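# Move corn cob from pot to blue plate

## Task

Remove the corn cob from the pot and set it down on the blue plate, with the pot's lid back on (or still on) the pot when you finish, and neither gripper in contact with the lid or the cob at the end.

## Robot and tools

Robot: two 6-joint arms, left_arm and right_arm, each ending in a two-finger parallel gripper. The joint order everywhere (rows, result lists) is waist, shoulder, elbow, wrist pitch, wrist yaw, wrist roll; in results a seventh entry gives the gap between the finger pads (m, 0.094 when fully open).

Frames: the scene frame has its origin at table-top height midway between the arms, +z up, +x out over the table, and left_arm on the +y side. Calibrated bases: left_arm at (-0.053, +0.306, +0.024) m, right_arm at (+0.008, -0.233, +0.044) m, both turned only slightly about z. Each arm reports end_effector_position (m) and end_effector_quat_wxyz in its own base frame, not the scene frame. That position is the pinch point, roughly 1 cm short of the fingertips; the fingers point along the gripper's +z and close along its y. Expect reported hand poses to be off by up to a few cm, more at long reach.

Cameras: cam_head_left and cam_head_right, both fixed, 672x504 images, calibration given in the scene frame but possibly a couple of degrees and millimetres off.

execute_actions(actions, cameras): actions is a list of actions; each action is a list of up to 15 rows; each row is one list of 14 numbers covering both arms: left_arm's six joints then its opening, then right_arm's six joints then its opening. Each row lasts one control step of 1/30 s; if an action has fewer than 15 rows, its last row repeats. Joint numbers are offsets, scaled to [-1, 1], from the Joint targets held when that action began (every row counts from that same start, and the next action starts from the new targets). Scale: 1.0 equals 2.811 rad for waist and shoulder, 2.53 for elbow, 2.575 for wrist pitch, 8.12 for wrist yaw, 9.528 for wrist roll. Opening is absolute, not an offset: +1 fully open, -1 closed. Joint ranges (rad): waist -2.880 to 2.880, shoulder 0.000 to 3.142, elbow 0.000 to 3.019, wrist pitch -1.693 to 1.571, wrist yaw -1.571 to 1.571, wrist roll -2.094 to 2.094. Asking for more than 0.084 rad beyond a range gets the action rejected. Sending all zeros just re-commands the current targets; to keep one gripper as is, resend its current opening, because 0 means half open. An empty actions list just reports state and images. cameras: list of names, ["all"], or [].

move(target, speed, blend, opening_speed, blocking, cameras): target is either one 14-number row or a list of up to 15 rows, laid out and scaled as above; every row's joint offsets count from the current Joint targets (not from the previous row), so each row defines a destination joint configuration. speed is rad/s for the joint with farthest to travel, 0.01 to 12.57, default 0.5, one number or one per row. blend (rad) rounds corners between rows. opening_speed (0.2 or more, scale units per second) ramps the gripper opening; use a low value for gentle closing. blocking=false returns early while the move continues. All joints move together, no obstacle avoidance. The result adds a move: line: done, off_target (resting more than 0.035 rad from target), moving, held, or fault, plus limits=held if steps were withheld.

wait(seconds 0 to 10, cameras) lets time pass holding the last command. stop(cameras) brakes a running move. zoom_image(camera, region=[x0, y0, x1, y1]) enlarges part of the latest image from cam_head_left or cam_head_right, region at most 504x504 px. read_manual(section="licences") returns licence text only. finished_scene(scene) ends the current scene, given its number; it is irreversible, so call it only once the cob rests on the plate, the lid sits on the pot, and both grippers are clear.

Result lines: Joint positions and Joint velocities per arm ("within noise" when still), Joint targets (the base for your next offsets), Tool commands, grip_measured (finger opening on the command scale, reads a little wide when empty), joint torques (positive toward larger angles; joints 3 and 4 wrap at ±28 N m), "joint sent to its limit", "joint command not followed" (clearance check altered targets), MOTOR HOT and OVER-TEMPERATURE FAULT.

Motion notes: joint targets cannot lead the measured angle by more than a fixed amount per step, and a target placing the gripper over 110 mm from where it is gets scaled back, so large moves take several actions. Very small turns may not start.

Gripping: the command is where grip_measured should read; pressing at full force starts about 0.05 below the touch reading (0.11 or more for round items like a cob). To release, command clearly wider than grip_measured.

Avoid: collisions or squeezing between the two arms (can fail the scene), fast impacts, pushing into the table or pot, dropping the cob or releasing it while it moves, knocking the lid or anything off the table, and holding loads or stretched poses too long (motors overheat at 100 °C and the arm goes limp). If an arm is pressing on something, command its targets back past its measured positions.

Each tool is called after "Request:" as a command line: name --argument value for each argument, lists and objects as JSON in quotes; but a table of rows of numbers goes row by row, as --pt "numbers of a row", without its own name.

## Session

Request:
execute_actions --actions '[]' --cameras '["all"]'

Request:
zoom_image --camera "cam_head_left" --region '[210, 150, 410, 350]'

Request:
zoom_image --camera "cam_head_right" --region '[210, 150, 410, 350]'

Scene clock: 0.00 s.
left_arm: end_effector_position=(+0.2885, -0.4621, +0.1358) grip_measured=+1.000 end_effector_quat_wxyz=(+0.444, -0.092, +0.864, -0.218) | right_arm: end_effector_position=(+0.5325, -0.2551, +0.0794) grip_measured=+1.000 end_effector_quat_wxyz=(+0.022, +0.915, +0.380, -0.137)
Joint positions: left_arm=[-1.221 1.554 0.886 -0.076 -0.717 -1.107 0.094] | right_arm=[-0.382 2.075 1.778 -1.442 0.223 1.991 0.094]
Joint velocities: within noise
Joint torques (N m): no reading
Motor temperatures (°C): left_arm=[29 33 32 27 28 25 28] | right_arm=[26 31 35 28 27 26 25]
Heat: left arm: hottest shoulder 33 °C; right arm: hottest elbow 35 °C.
Joint targets: left_arm=[-1.221 1.555 0.906 -0.072 -0.717 -1.107] | right_arm=[-0.382 2.064 1.803 -1.442 0.223 1.991]
Tool commands: left_gripper/opening=+1.0 right_gripper/opening=+1.0

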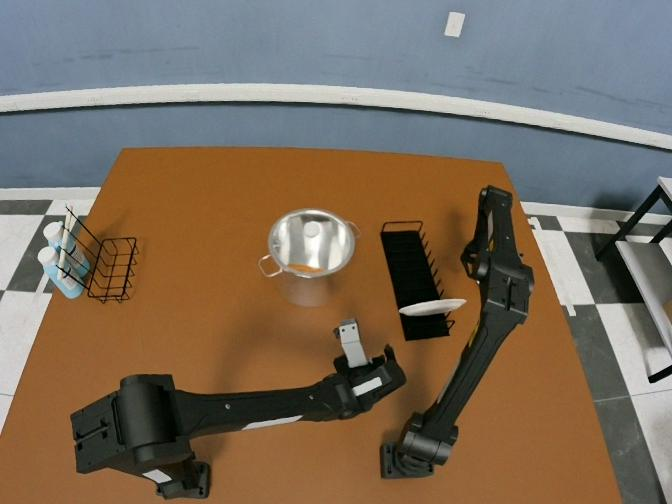

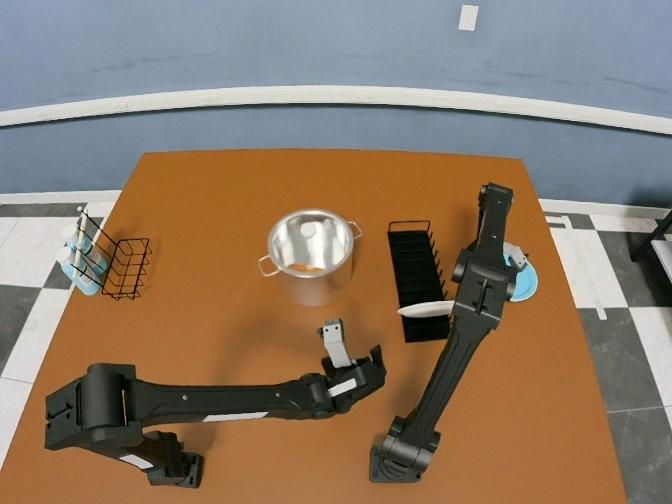

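Scaled by 2.520 from the camera's 672x504 image, which has a finer 960x720 frame.

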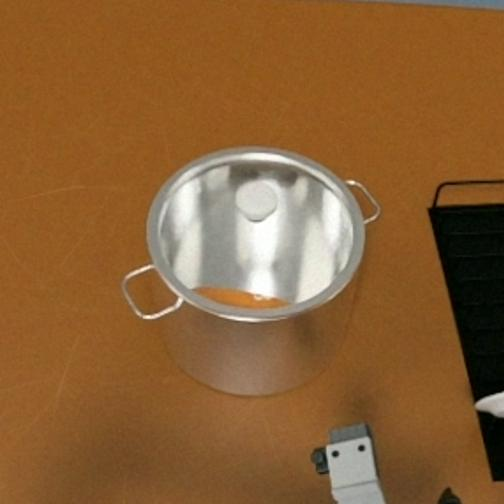

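Scaled by 2.520 from the camera's 672x504 image, which has a finer 960x720 frame.

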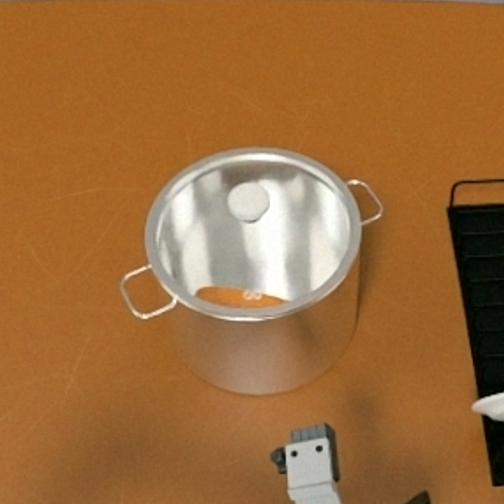

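Request:
zoom_image --camera "cam_head_left" --region '[251, 180, 371, 300]'

Request:
zoom_image --camera "cam_head_right" --region '[251, 180, 371, 300]'

Request:
zoom_image --camera "cam_head_left" --region '[260, 240, 360, 300]'

Request:
zoom_image --camera "cam_head_right" --region '[260, 240, 360, 300]'

Request:
zoom_image --camera "cam_head_right" --region '[440, 180, 560, 320]'

Request:
zoom_image --camera "cam_head_left" --region '[400, 180, 560, 400]'

Scaled by 4.200 from the camera's 672x504 image, which has a finer 960x720 frame.

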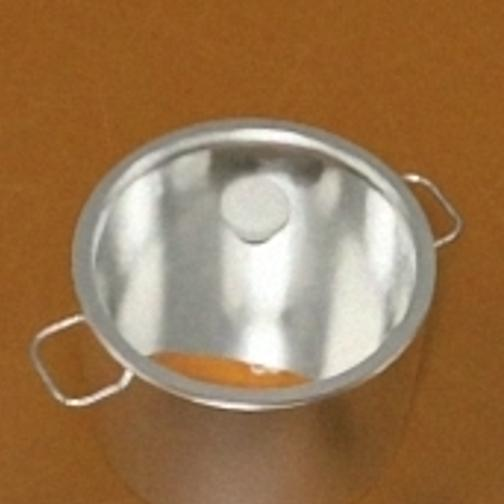

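Scaled by 4.200 from the camera's 672x504 image, which has a finer 960x720 frame.

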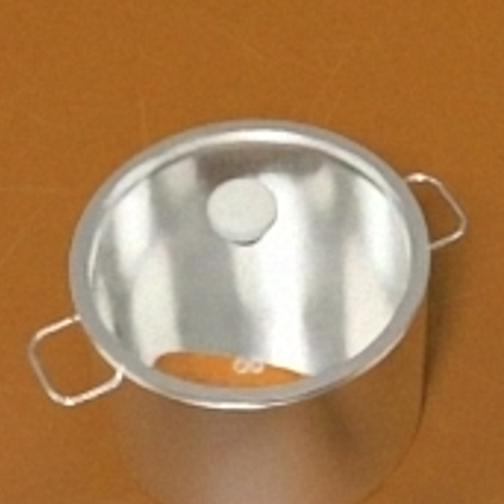

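Scaled by 5.040 from the camera's 672x504 image, which has a finer 960x720 frame.

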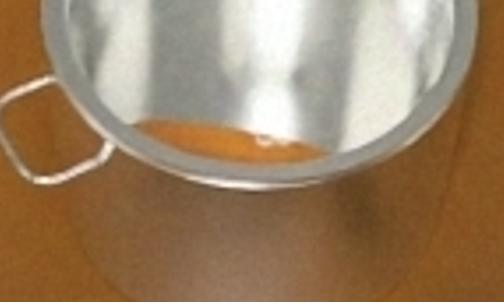

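Scaled by 5.040 from the camera's 672x504 image, which has a finer 960x720 frame.

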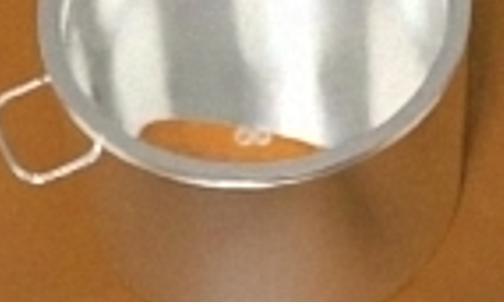

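Scaled by 3.600 from the camera's 672x504 image, which has a finer 960x720 frame.

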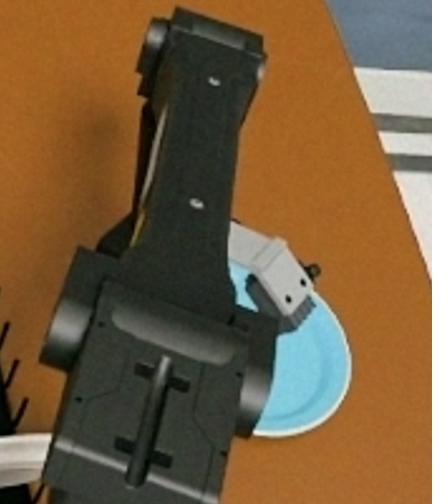

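Scaled by 2.291 from the camera's 672x504 image, which has a finer 960x720 frame.

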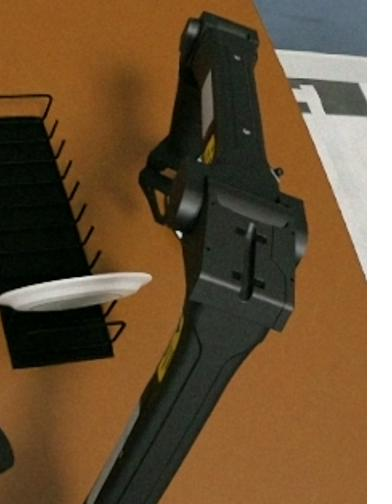

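Request:
move --pt "0.1676 -0.0374 0.2348 -0.2050 0.0883 0.1162 0.6 0 -0.0761 0 0 0 0 1" --pt "0.2565 0.0338 0.4206 -0.3992 0.0883 0.1162 0.6 0 -0.0939 -0.017 -0.003 -0.0472 -0.333 0.7" --speed '[0.4,0.9]' --blend '[0.1,0]' --opening_speed 0.5 --cameras '["cam_head_left","cam_head_right"]'

Request:
zoom_image --camera "cam_head_left" --region '[440, 180, 560, 320]'

Scene clock: 59.27 s.
left_arm: end_effector_position=(+0.5648, -0.3155, +0.4339) grip_measured=+0.602 end_effector_quat_wxyz=(+0.361, +0.227, +0.900, -0.095) | right_arm: end_effector_position=(+0.5490, -0.1917, +0.2113) grip_measured=+0.703 end_effector_quat_wxyz=(+0.078, -0.385, +0.919, +0.034)
Joint positions: left_arm=[-0.51 1.624 1.907 -1.089 -0.004 -0.014 0.075] | right_arm=[-0.382 1.829 1.765 -1.443 -0.157 -1.171 0.08]
Joint torques (N m): left_arm=[-1.44 -13.1 15.43 1.65 0.11 0.25] | right_arm=[0.56 -19.25 6.93 0.13 -0.46 -0.17]
Motor temperatures (°C): left_arm=[29 34 39 27 28 25 28] | right_arm=[26 35 38 28 27 26 25]
Heat: left arm: hottest elbow 39 °C; right arm: hottest elbow 38 °C.
Joint targets: left_arm=[-0.499 1.650 1.970 -1.100 0.000 0.000] | right_arm=[-0.382 1.800 1.760 -1.450 -0.160 -1.181]
move: off_target (left_arm); left_arm: the elbow is farthest, 0.063 rad from its target

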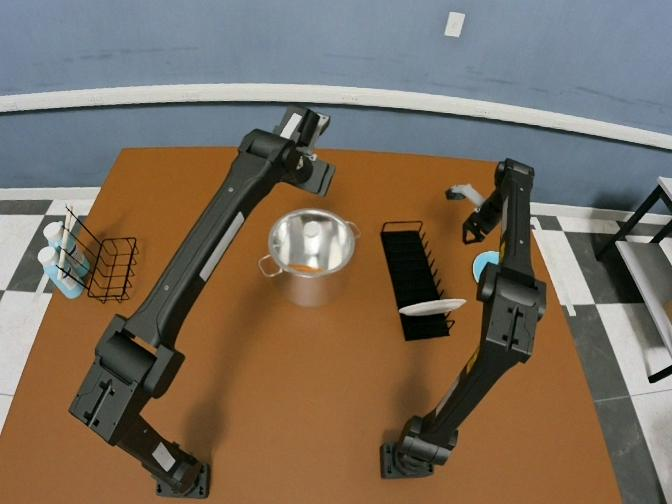

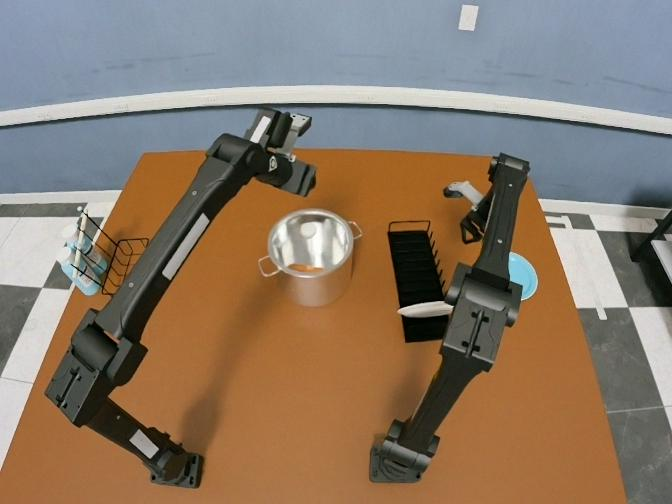

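Scaled by 3.600 from the camera's 672x504 image, which has a finer 960x720 frame.

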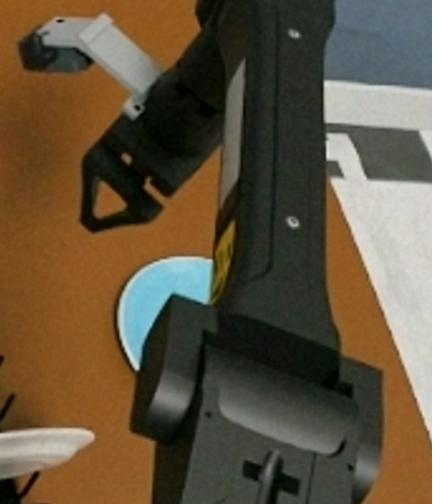

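Request:
move --pt "0.0032 0.1032 0.0099 -0.0214 0 0 0.6 0 0 0 0 0 0 0.7" --pt "0.0032 0.1010 -0.0324 0.0210 0 0 0.6 0 0 0 0 0 0 0.7" --speed '[0.3,0.2]' --cameras '["cam_head_left","cam_head_right"]'

Request:
zoom_image --camera "cam_head_left" --region '[251, 160, 371, 280]'

Request:
zoom_image --camera "cam_head_right" --region '[251, 160, 371, 280]'

Scene clock: 72.57 s.
left_arm: end_effector_position=(+0.6239, -0.3436, +0.2341) grip_measured=+0.602 end_effector_quat_wxyz=(+0.231, +0.235, +0.942, -0.059) | right_arm: end_effector_position=(+0.5489, -0.1917, +0.2112) grip_measured=+0.702 end_effector_quat_wxyz=(+0.078, -0.385, +0.919, +0.034)
Joint positions: left_arm=[-0.504 1.924 1.898 -1.063 -0.004 -0.014 0.075] | right_arm=[-0.382 1.829 1.764 -1.443 -0.157 -1.171 0.08]
Joint torques (N m): left_arm=[-0.21 -17.79 9.01 2.41 0.12 0.24] | right_arm=[0.56 -19.25 6.95 0.14 -0.46 -0.17]
Heat: left arm: hottest elbow 40 °C; right arm: hottest elbow 39 °C.
Joint targets: left_arm=[-0.490 1.934 1.888 -1.046 0.000 0.000] | right_arm=[-0.382 1.800 1.760 -1.450 -0.160 -1.181]
move: done

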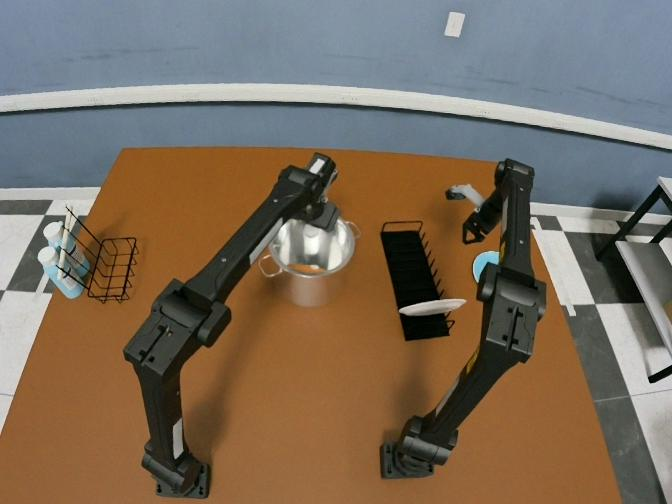

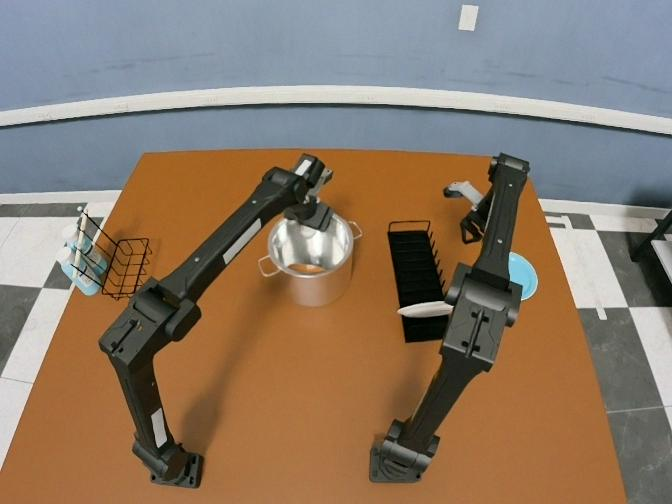

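Scaled by 4.200 from the camera's 672x504 image, which has a finer 960x720 frame.

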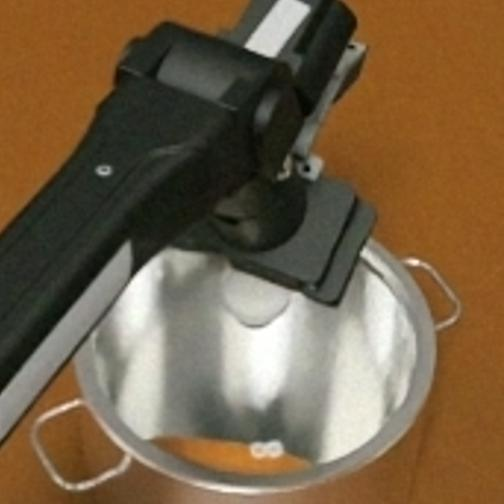

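Scaled by 4.200 from the camera's 672x504 image, which has a finer 960x720 frame.

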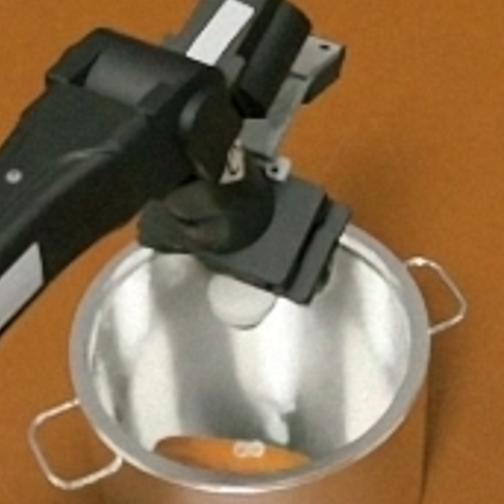

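Request:
move --target '[0,0.0014,-0.0281,0.0295,0,0,0.6,0,0,0,0,0,0,0.7]' --speed 0.12

Request:
zoom_image --camera "cam_head_left" --region '[251, 160, 371, 280]'

Scene clock: 78.77 s.
left_arm: end_effector_position=(+0.6241, -0.3436, +0.2092) grip_measured=+0.602 end_effector_quat_wxyz=(+0.235, +0.235, +0.941, -0.060) | right_arm: end_effector_position=(+0.5489, -0.1917, +0.2112) grip_measured=+0.702 end_effector_quat_wxyz=(+0.078, -0.385, +0.919, +0.034)
Joint positions: left_arm=[-0.504 1.924 1.83 -0.987 -0.004 -0.012 0.075] | right_arm=[-0.382 1.829 1.764 -1.443 -0.157 -1.171 0.08]
Joint torques (N m): left_arm=[-0.91 -17.9 8.84 2.37 0.14 0.19] | right_arm=[0.56 -19.25 6.95 0.14 -0.46 -0.16]
Heat: left arm: hottest elbow 40 °C; right arm: hottest elbow 39 °C.
Joint targets: left_arm=[-0.490 1.938 1.817 -0.970 0.000 0.000] | right_arm=[-0.382 1.800 1.760 -1.450 -0.160 -1.181]
move: done

Scaled by 4.200 from the camera's 672x504 image, which has a finer 960x720 frame.

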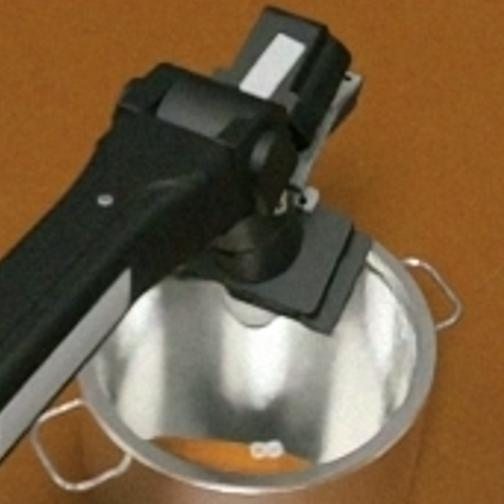

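Request:
move --target '[0,0,0,0,0,0,-0.6,0,0,0,0,0,0,0.7]' --opening_speed 0.4

Request:
zoom_image --camera "cam_head_left" --region '[251, 180, 371, 300]'

Request:
zoom_image --camera "cam_head_right" --region '[251, 180, 371, 300]'

Scene clock: 90.67 s.
left_arm: end_effector_position=(+0.6269, -0.3390, +0.2093) grip_measured=-0.127 end_effector_quat_wxyz=(+0.235, +0.232, +0.942, -0.059) | right_arm: end_effector_position=(+0.5489, -0.1917, +0.2112) grip_measured=+0.702 end_effector_quat_wxyz=(+0.078, -0.385, +0.919, +0.034)
Joint positions: left_arm=[-0.496 1.924 1.83 -0.986 -0.004 -0.012 0.041] | right_arm=[-0.382 1.829 1.764 -1.443 -0.157 -1.171 0.08]
Joint torques (N m): left_arm=[-1.08 -17.03 8.79 2.37 0.13 0.19] | right_arm=[0.56 -19.31 6.95 0.14 -0.46 -0.17]
Heat: left arm: hottest elbow 39 °C; right arm: hottest elbow 39 °C.
Joint targets: left_arm=[-0.491 1.938 1.817 -0.970 0.000 0.000] | right_arm=[-0.382 1.800 1.760 -1.450 -0.160 -1.181]
move: done

Scaled by 4.200 from the camera's 672x504 image, which has a finer 960x720 frame.

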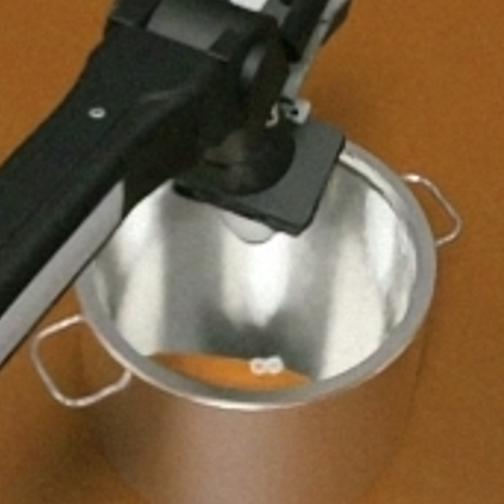

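Scaled by 4.200 from the camera's 672x504 image, which has a finer 960x720 frame.

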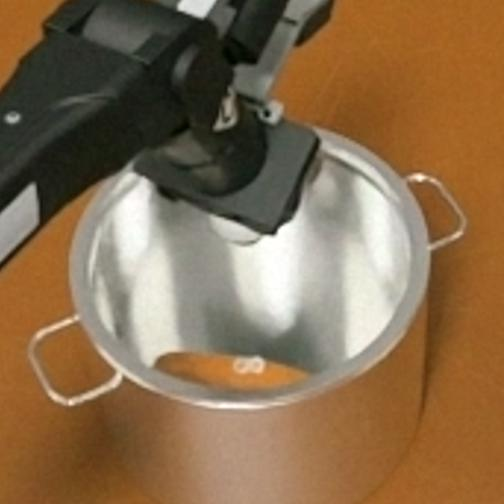

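Request:
move --target '[0,-0.0018,0.0925,-0.0563,0,0,-0.6,0,0,0,0,0,0,0.7]' --speed 0.2 --cameras '["cam_head_left","cam_head_right"]'

Request:
zoom_image --camera "cam_head_left" --region '[251, 160, 371, 310]'

Scene clock: 101.57 s.
left_arm: end_effector_position=(+0.6313, -0.3414, +0.2472) grip_measured=-0.127 end_effector_quat_wxyz=(+0.229, +0.232, +0.943, -0.058) | right_arm: end_effector_position=(+0.5489, -0.1917, +0.2112) grip_measured=+0.702 end_effector_quat_wxyz=(+0.078, -0.385, +0.919, +0.034)
Joint positions: left_arm=[-0.496 1.943 1.962 -1.113 -0.004 -0.012 0.041] | right_arm=[-0.382 1.829 1.764 -1.443 -0.157 -1.171 0.08]
Joint torques (N m): left_arm=[-0.67 -19.43 17.47 1.61 0.14 0.2] | right_arm=[0.56 -19.31 6.95 0.14 -0.46 -0.16]
Heat: left arm: hottest elbow 39 °C; right arm: hottest elbow 39 °C.
Joint targets: left_arm=[-0.491 1.933 2.051 -1.115 0.000 0.000] | right_arm=[-0.382 1.800 1.760 -1.450 -0.160 -1.181]
move: off_target (left_arm); left_arm: the elbow is farthest, 0.089 rad from its target

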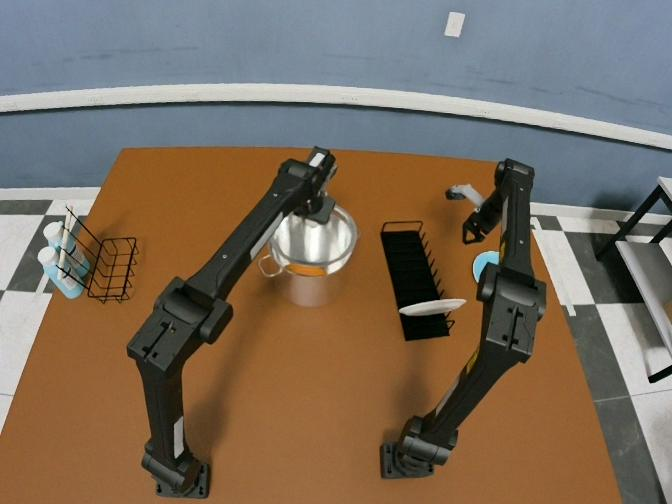

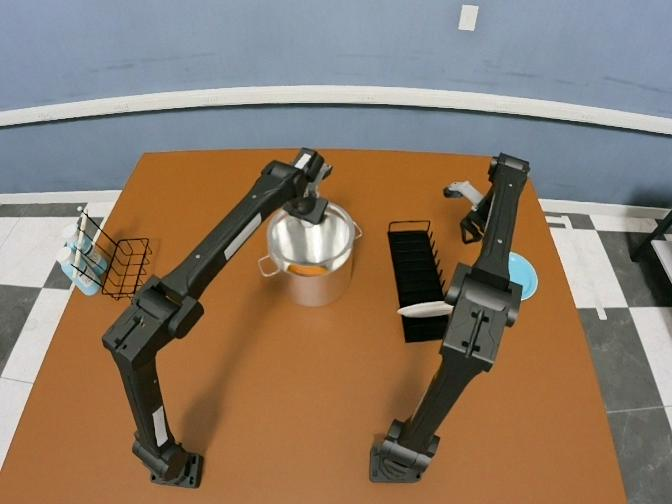

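Scaled by 3.360 from the camera's 672x504 image, which has a finer 960x720 frame.

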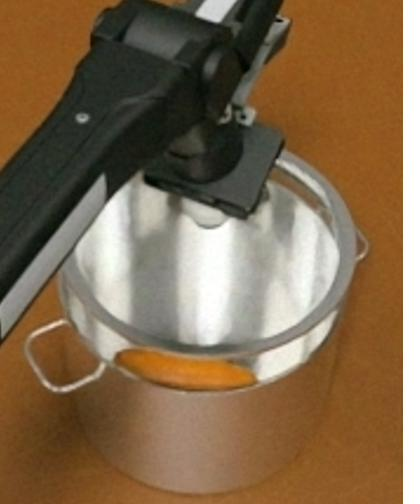

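Request:
move --pt "0 -0.045 -0.02 0 0 0 -0.6 0 0 0 0 0 0 0.7" --pt "0.1747 -0.1540 -0.1929 0.0136 0 0 -0.6 0 0 0 0 0 0 0.7" --speed '[0.25,0.35]' --blend '[0.05,0]' --cameras '["cam_head_left","cam_head_right"]'

Request:
zoom_image --camera "cam_head_left" --region '[251, 180, 371, 320]'

Request:
zoom_image --camera "cam_head_right" --region '[251, 180, 371, 320]'

Request:
zoom_image --camera "cam_head_right" --region '[440, 200, 560, 320]'

Scene clock: 109.97 s.
left_arm: end_effector_position=(+0.5753, +0.0018, +0.2914) grip_measured=-0.127 end_effector_quat_wxyz=(+0.230, -0.008, +0.973, -0.001) | right_arm: end_effector_position=(+0.5489, -0.1917, +0.2112) grip_measured=+0.702 end_effector_quat_wxyz=(+0.078, -0.385, +0.919, +0.034)
Joint positions: left_arm=[0.004 1.553 1.555 -1.108 0 -0.012 0.041] | right_arm=[-0.382 1.829 1.764 -1.443 -0.157 -1.171 0.08]
Joint torques (N m): left_arm=[-1.79 -17.44 10.51 2.85 -0.02 0.16] | right_arm=[0.56 -19.25 6.95 0.14 -0.46 -0.16]
Heat: left arm: hottest elbow 42 °C; right arm: hottest elbow 39 °C.
Joint targets: left_arm=[0.001 1.500 1.563 -1.080 0.000 0.000] | right_arm=[-0.382 1.800 1.760 -1.450 -0.160 -1.181]
move: off_target (left_arm); left_arm: the shoulder is farthest, 0.053 rad from its target

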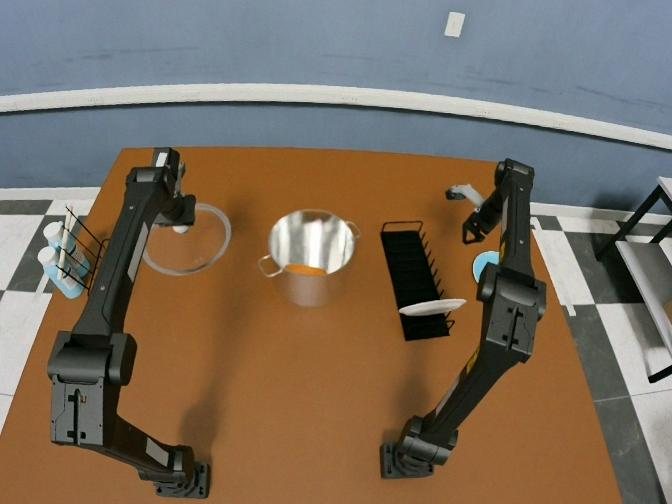

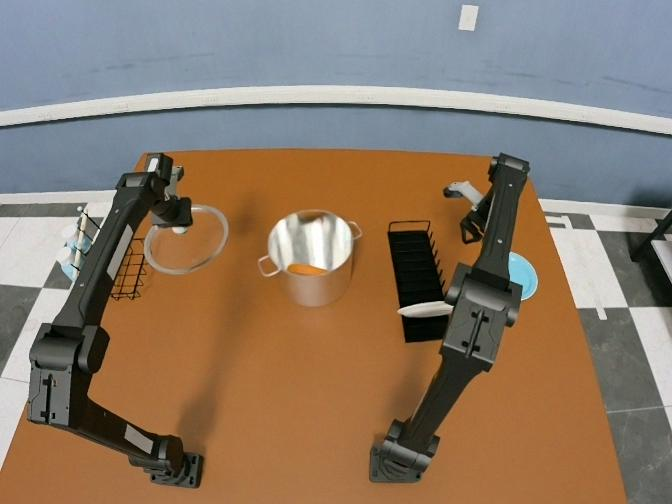

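Scaled by 3.600 from the camera's 672x504 image, which has a finer 960x720 frame.

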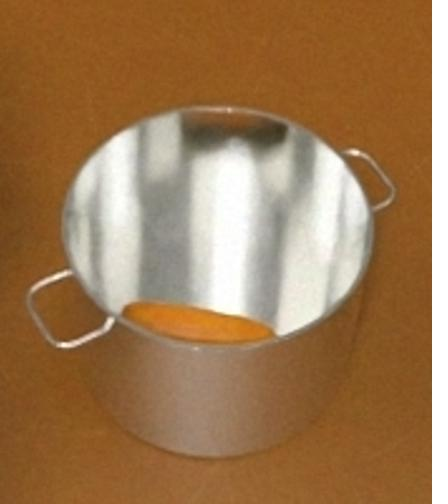

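Scaled by 3.600 from the camera's 672x504 image, which has a finer 960x720 frame.

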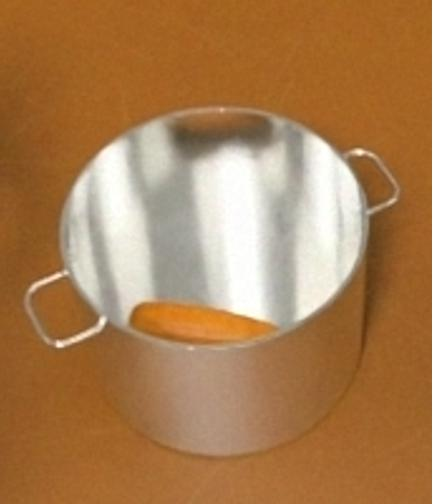

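Scaled by 4.200 from the camera's 672x504 image, which has a finer 960x720 frame.

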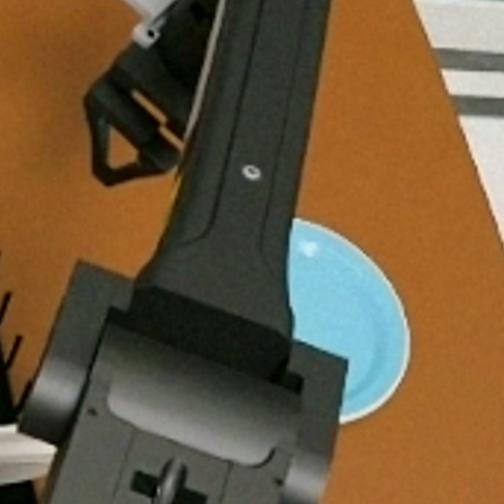

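Request:
move --pt "0 0 0 0 0 0 -0.6 0.2540 0.0071 0.0356 -0.0155 0 0.0033 0.7" --pt "0 0 0 0 0 0 -0.6 0.2540 0.0107 0.0107 0.005 0 0.0033 0.7" --speed '[0.5,0.2]' --cameras '["cam_head_left","cam_head_right"]'

Request:
zoom_image --camera "cam_head_left" --region '[251, 160, 371, 310]'

Request:
zoom_image --camera "cam_head_left" --region '[440, 200, 560, 320]'

Scene clock: 170.77 s.
left_arm: end_effector_position=(+0.5754, +0.0018, +0.2914) grip_measured=-0.127 end_effector_quat_wxyz=(+0.231, -0.008, +0.973, -0.001) | right_arm: end_effector_position=(+0.5436, +0.2202, +0.2209) grip_measured=+0.702 end_effector_quat_wxyz=(-0.069, +0.681, -0.727, -0.057)
Joint positions: left_arm=[0.004 1.553 1.555 -1.108 0 -0.012 0.041] | right_arm=[0.339 1.829 1.789 -1.448 -0.159 -1.16 0.08]
Joint torques (N m): left_arm=[-1.73 -17.55 10.47 2.69 0.01 0.19] | right_arm=[0.15 -16.91 7.17 0.87 -0.36 0.05]
Heat: left arm: hottest elbow 40 °C; right arm: hottest elbow 40 °C.
Joint targets: left_arm=[0.001 1.500 1.563 -1.080 0.000 0.000] | right_arm=[0.333 1.830 1.787 -1.437 -0.160 -1.150]
move: off_target (left_arm); left_arm: the shoulder is farthest, 0.053 rad from its target

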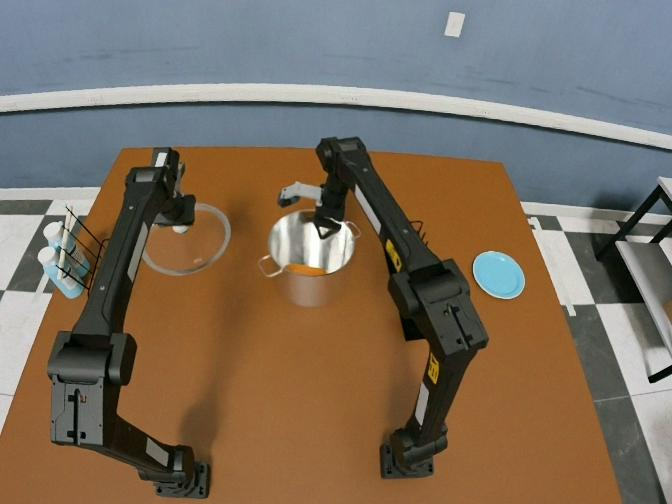

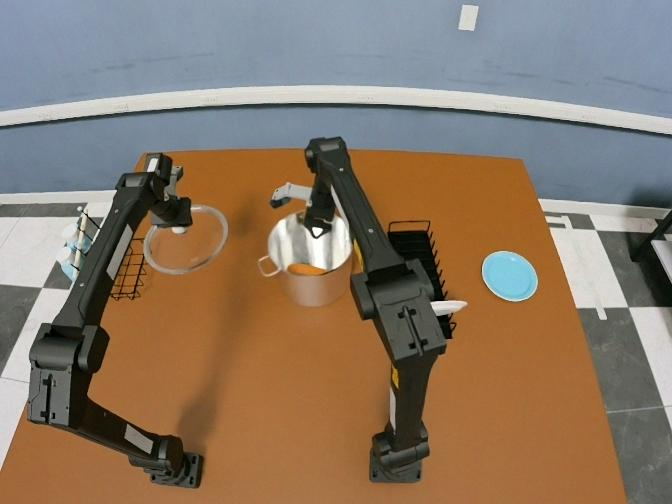

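Scaled by 3.360 from the camera's 672x504 image, which has a finer 960x720 frame.

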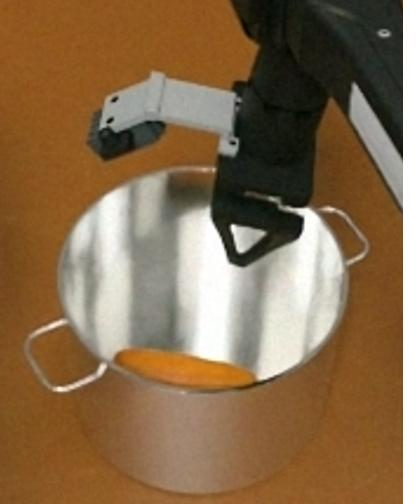

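Scaled by 4.200 from the camera's 672x504 image, which has a finer 960x720 frame.

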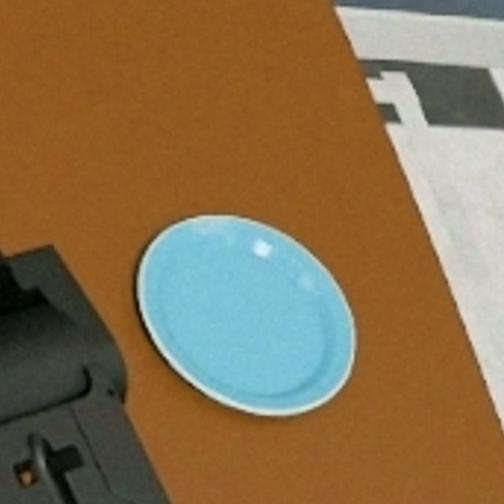

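Request:
move --pt "0 0 0 0 0 0 -0.6 -0.0025 0.0269 -0.0759 0.1002 0 0 0.7" --pt "0 0 0 0 0 0 -0.6 -0.0025 0.0520 -0.1108 0.1617 0 0 0.7" --speed '[0.25,0.15]' --cameras '["cam_head_left","cam_head_right"]'

Request:
zoom_image --camera "cam_head_left" --region '[251, 180, 371, 310]'

Request:
zoom_image --camera "cam_head_right" --region '[251, 180, 371, 310]'

Scene clock: 183.27 s.
left_arm: end_effector_position=(+0.5754, +0.0018, +0.2914) grip_measured=-0.127 end_effector_quat_wxyz=(+0.231, -0.008, +0.973, -0.001) | right_arm: end_effector_position=(+0.5504, +0.2226, +0.0403) grip_measured=+0.702 end_effector_quat_wxyz=(-0.068, +0.681, -0.727, -0.057)
Joint positions: left_arm=[0.004 1.553 1.555 -1.108 0 -0.012 0.041] | right_arm=[0.339 1.97 1.51 -1.032 -0.159 -1.16 0.08]
Joint torques (N m): left_arm=[-1.44 -17.32 10.48 2.86 0.01 0.23] | right_arm=[-0.38 -17.26 6.27 0.94 -0.37 0.04]
Heat: left arm: hottest elbow 39 °C; right arm: hottest elbow 39 °C.
Joint targets: left_arm=[0.001 1.500 1.563 -1.080 0.000 0.000] | right_arm=[0.326 1.976 1.507 -1.021 -0.160 -1.150]
move: off_target (left_arm); left_arm: the shoulder is farthest, 0.053 rad from its target

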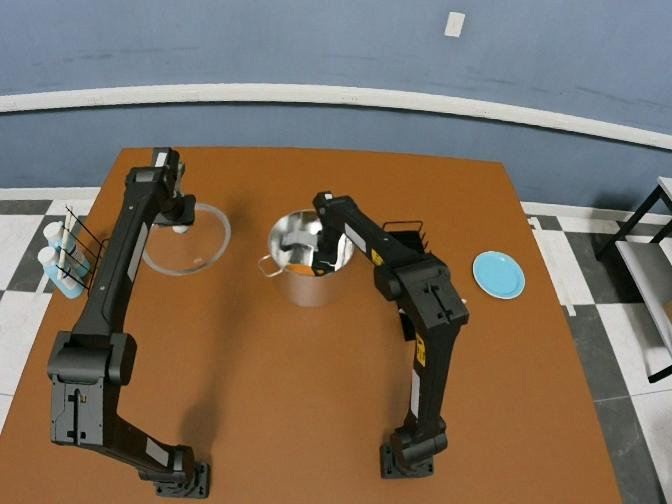

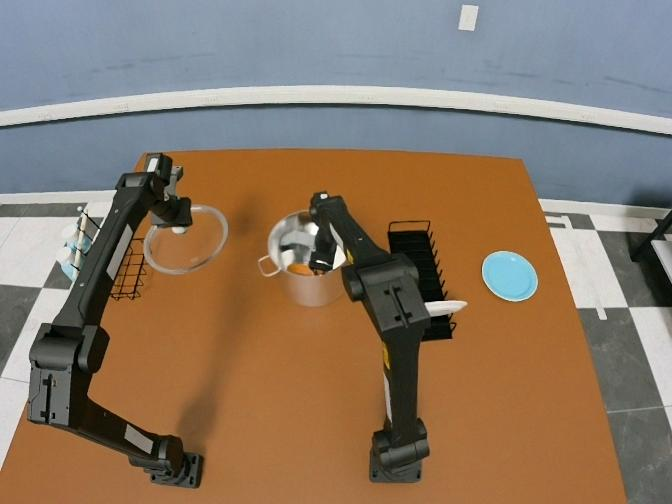

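Scaled by 3.877 from the camera's 672x504 image, which has a finer 960x720 frame.

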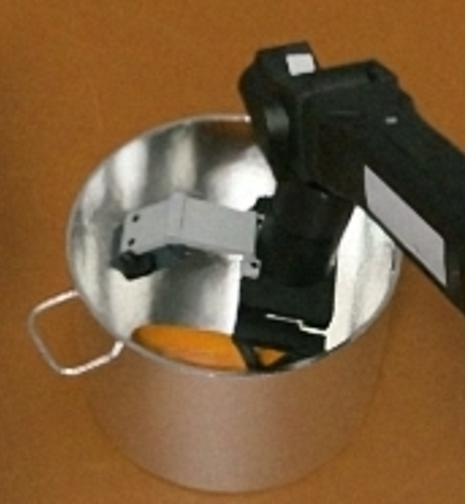

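Scaled by 3.877 from the camera's 672x504 image, which has a finer 960x720 frame.

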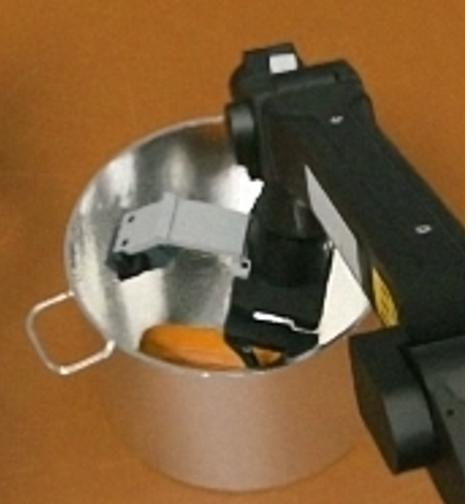

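Request:
move --target '[0,0,0,0,0,0,-0.6,0,0.0249,-0.0174,0.0408,0,0,0.7]' --speed 0.07

Request:
zoom_image --camera "cam_head_left" --region '[251, 180, 371, 310]'

Request:
zoom_image --camera "cam_head_right" --region '[251, 180, 371, 310]'

Scene clock: 199.47 s.
left_arm: end_effector_position=(+0.5754, +0.0018, +0.2914) grip_measured=-0.127 end_effector_quat_wxyz=(+0.231, -0.008, +0.973, -0.001) | right_arm: end_effector_position=(+0.5493, +0.2222, -0.0120) grip_measured=+0.702 end_effector_quat_wxyz=(-0.065, +0.681, -0.727, -0.059)
Joint positions: left_arm=[0.004 1.553 1.555 -1.108 0 -0.012 0.041] | right_arm=[0.339 2.039 1.467 -0.927 -0.159 -1.16 0.08]
Joint torques (N m): left_arm=[-2.02 -17.38 10.54 2.82 0.01 0.21] | right_arm=[-0.38 -17.38 5.82 0.79 -0.36 0.04]
Heat: left arm: hottest elbow 39 °C; right arm: hottest elbow 39 °C.
Joint targets: left_arm=[0.001 1.500 1.563 -1.080 0.000 0.000] | right_arm=[0.326 2.047 1.463 -0.916 -0.160 -1.150]
move: off_target (left_arm); left_arm: the shoulder is farthest, 0.053 rad from its target

Scaled by 3.877 from the camera's 672x504 image, which has a finer 960x720 frame.

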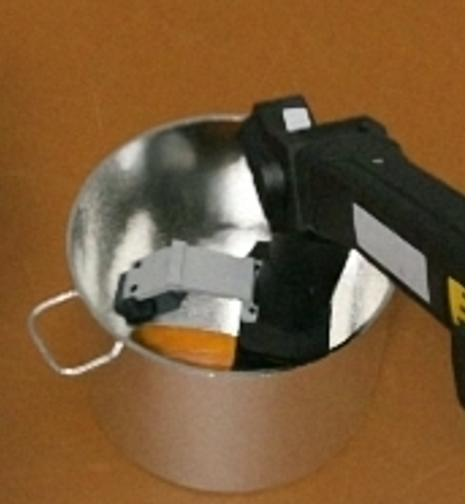

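Scaled by 3.877 from the camera's 672x504 image, which has a finer 960x720 frame.

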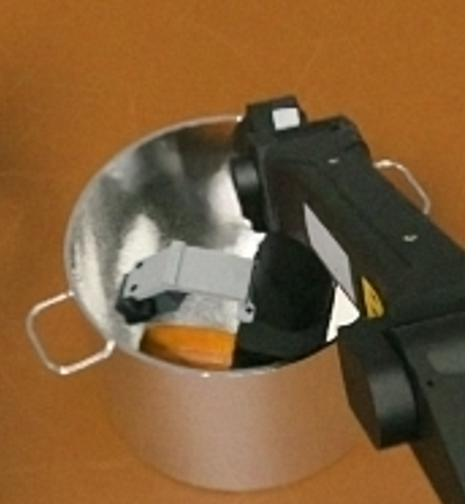

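Request:
move --target '[0,0,0,0,0,0,-0.6,0,0,0,0,0,0,-0.3]' --opening_speed 0.4

Request:
zoom_image --camera "cam_head_left" --region '[251, 180, 371, 310]'

Scene clock: 208.43 s.
left_arm: end_effector_position=(+0.5754, +0.0018, +0.2914) grip_measured=-0.127 end_effector_quat_wxyz=(+0.231, -0.008, +0.973, -0.001) | right_arm: end_effector_position=(+0.5494, +0.2222, -0.0120) grip_measured=-0.120 end_effector_quat_wxyz=(-0.065, +0.681, -0.727, -0.059)
Joint positions: left_arm=[0.004 1.553 1.555 -1.108 0 -0.012 0.041] | right_arm=[0.339 2.039 1.467 -0.927 -0.159 -1.16 0.041]
Joint torques (N m): left_arm=[-2.2 -17.55 10.48 2.76 0.01 0.2] | right_arm=[-0.38 -17.38 5.82 0.9 -0.36 0.04]
Heat: left arm: hottest elbow 39 °C; right arm: hottest elbow 39 °C.
Joint targets: left_arm=[0.001 1.500 1.563 -1.080 0.000 0.000] | right_arm=[0.326 2.047 1.463 -0.916 -0.160 -1.150]
move: off_target (left_arm); left_arm: the shoulder is farthest, 0.053 rad from its target

Scaled by 3.877 from the camera's 672x504 image, which has a finer 960x720 frame.

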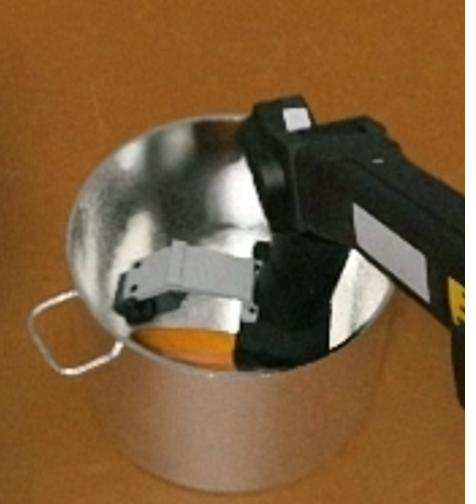

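Request:
move --target '[0,0,0,0,0,0,-0.6,0,-0.0345,0.0411,-0.0474,0,0,-0.4]' --speed 0.1

Request:
zoom_image --camera "cam_head_left" --region '[251, 180, 371, 310]'

Request:
zoom_image --camera "cam_head_right" --region '[251, 180, 371, 310]'

Scene clock: 216.97 s.
left_arm: end_effector_position=(+0.5754, +0.0018, +0.2914) grip_measured=-0.127 end_effector_quat_wxyz=(+0.231, -0.008, +0.973, -0.001) | right_arm: end_effector_position=(+0.5479, +0.2215, +0.0296) grip_measured=-0.121 end_effector_quat_wxyz=(-0.059, +0.679, -0.729, -0.061)
Joint positions: left_arm=[0.004 1.553 1.555 -1.108 0 -0.012 0.041] | right_arm=[0.339 1.987 1.507 -1.031 -0.158 -1.157 0.041]
Joint torques (N m): left_arm=[-2.32 -17.79 10.58 2.88 -0.01 0.21] | right_arm=[-0.38 -20.95 10.88 0.17 -0.42 0.01]
Heat: left arm: hottest elbow 39 °C; right arm: hottest elbow 39 °C.
Joint targets: left_arm=[0.001 1.500 1.563 -1.080 0.000 0.000] | right_arm=[0.326 1.949 1.567 -1.038 -0.160 -1.150]
move: off_target (left_arm, right_arm); left_arm: the shoulder is farthest, 0.053 rad from its target; right_arm: the elbow is farthest, 0.060 rad from its target

Scaled by 3.877 from the camera's 672x504 image, which has a finer 960x720 frame.

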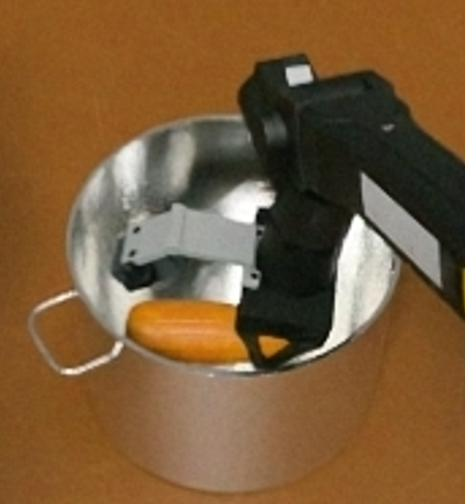

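Scaled by 3.877 from the camera's 672x504 image, which has a finer 960x720 frame.

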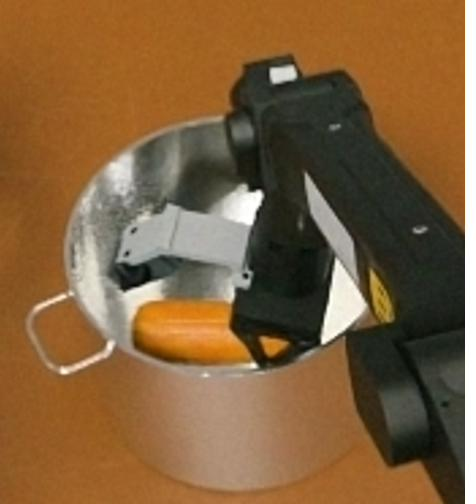

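Request:
move --pt "0 0 0 0 0 0 -0.6 0 -0.026 0.0348 -0.0617 0 0 -0.4" --pt "0 0 0 0 0 0 -0.6 0 -0.0441 0.1107 -0.1561 0 0 -0.4" --speed 0.2 --blend '[0.03,0]' --cameras '["cam_head_left","cam_head_right"]'

Request:
zoom_image --camera "cam_head_left" --region '[251, 150, 371, 310]'

Request:
zoom_image --camera "cam_head_right" --region '[251, 150, 371, 310]'

Scene clock: 227.57 s.
left_arm: end_effector_position=(+0.5754, +0.0018, +0.2914) grip_measured=-0.127 end_effector_quat_wxyz=(+0.231, -0.008, +0.973, -0.001) | right_arm: end_effector_position=(+0.5471, +0.2212, +0.1971) grip_measured=-0.121 end_effector_quat_wxyz=(-0.055, +0.679, -0.729, -0.062)
Joint positions: left_arm=[0.004 1.553 1.555 -1.108 0 -0.012 0.041] | right_arm=[0.339 1.864 1.778 -1.433 -0.158 -1.157 0.041]
Joint torques (N m): left_arm=[-1.79 -17.79 10.4 2.77 0.01 0.22] | right_arm=[-0.38 -20.48 12.33 0.12 -0.42 0.01]
Heat: left arm: hottest elbow 39 °C; right arm: hottest elbow 40 °C.
Joint targets: left_arm=[0.001 1.500 1.563 -1.080 0.000 0.000] | right_arm=[0.326 1.825 1.847 -1.440 -0.160 -1.150]
move: off_target (left_arm, right_arm); left_arm: the shoulder is farthest, 0.053 rad from its target; right_arm: the elbow is farthest, 0.069 rad from its target

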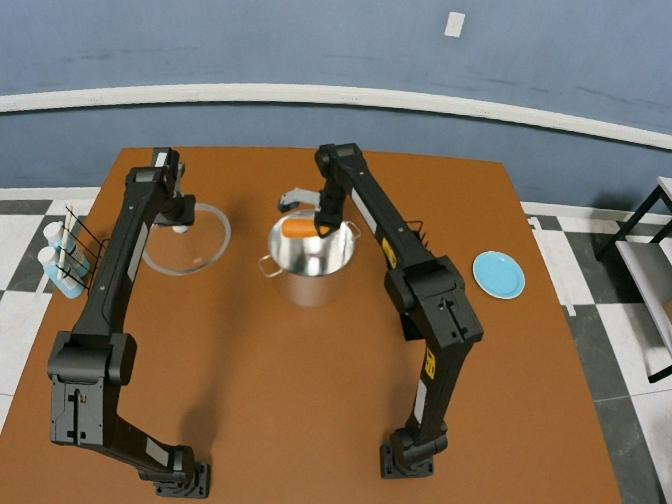

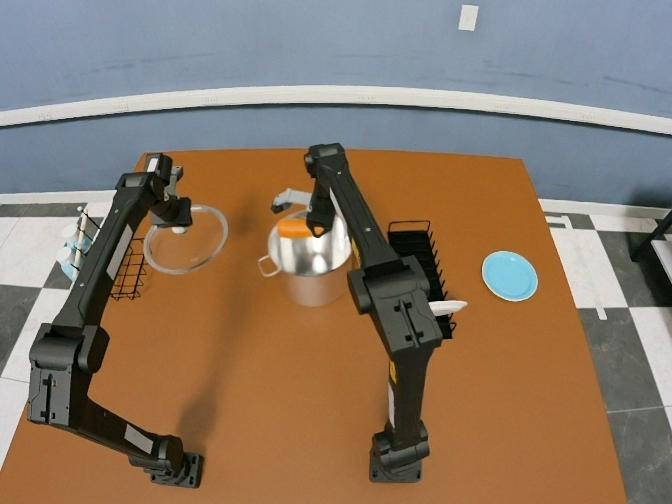

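Scaled by 3.150 from the camera's 672x504 image, which has a finer 960x720 frame.

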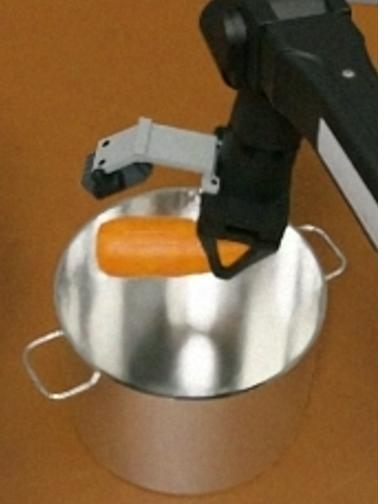

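Scaled by 3.150 from the camera's 672x504 image, which has a finer 960x720 frame.

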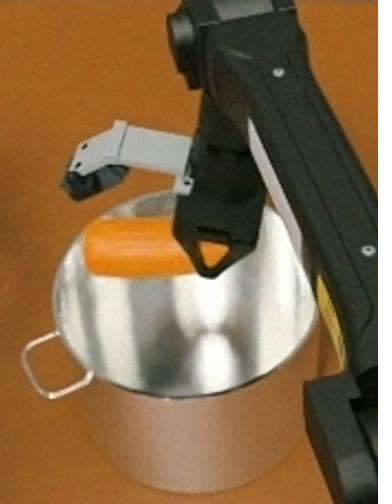

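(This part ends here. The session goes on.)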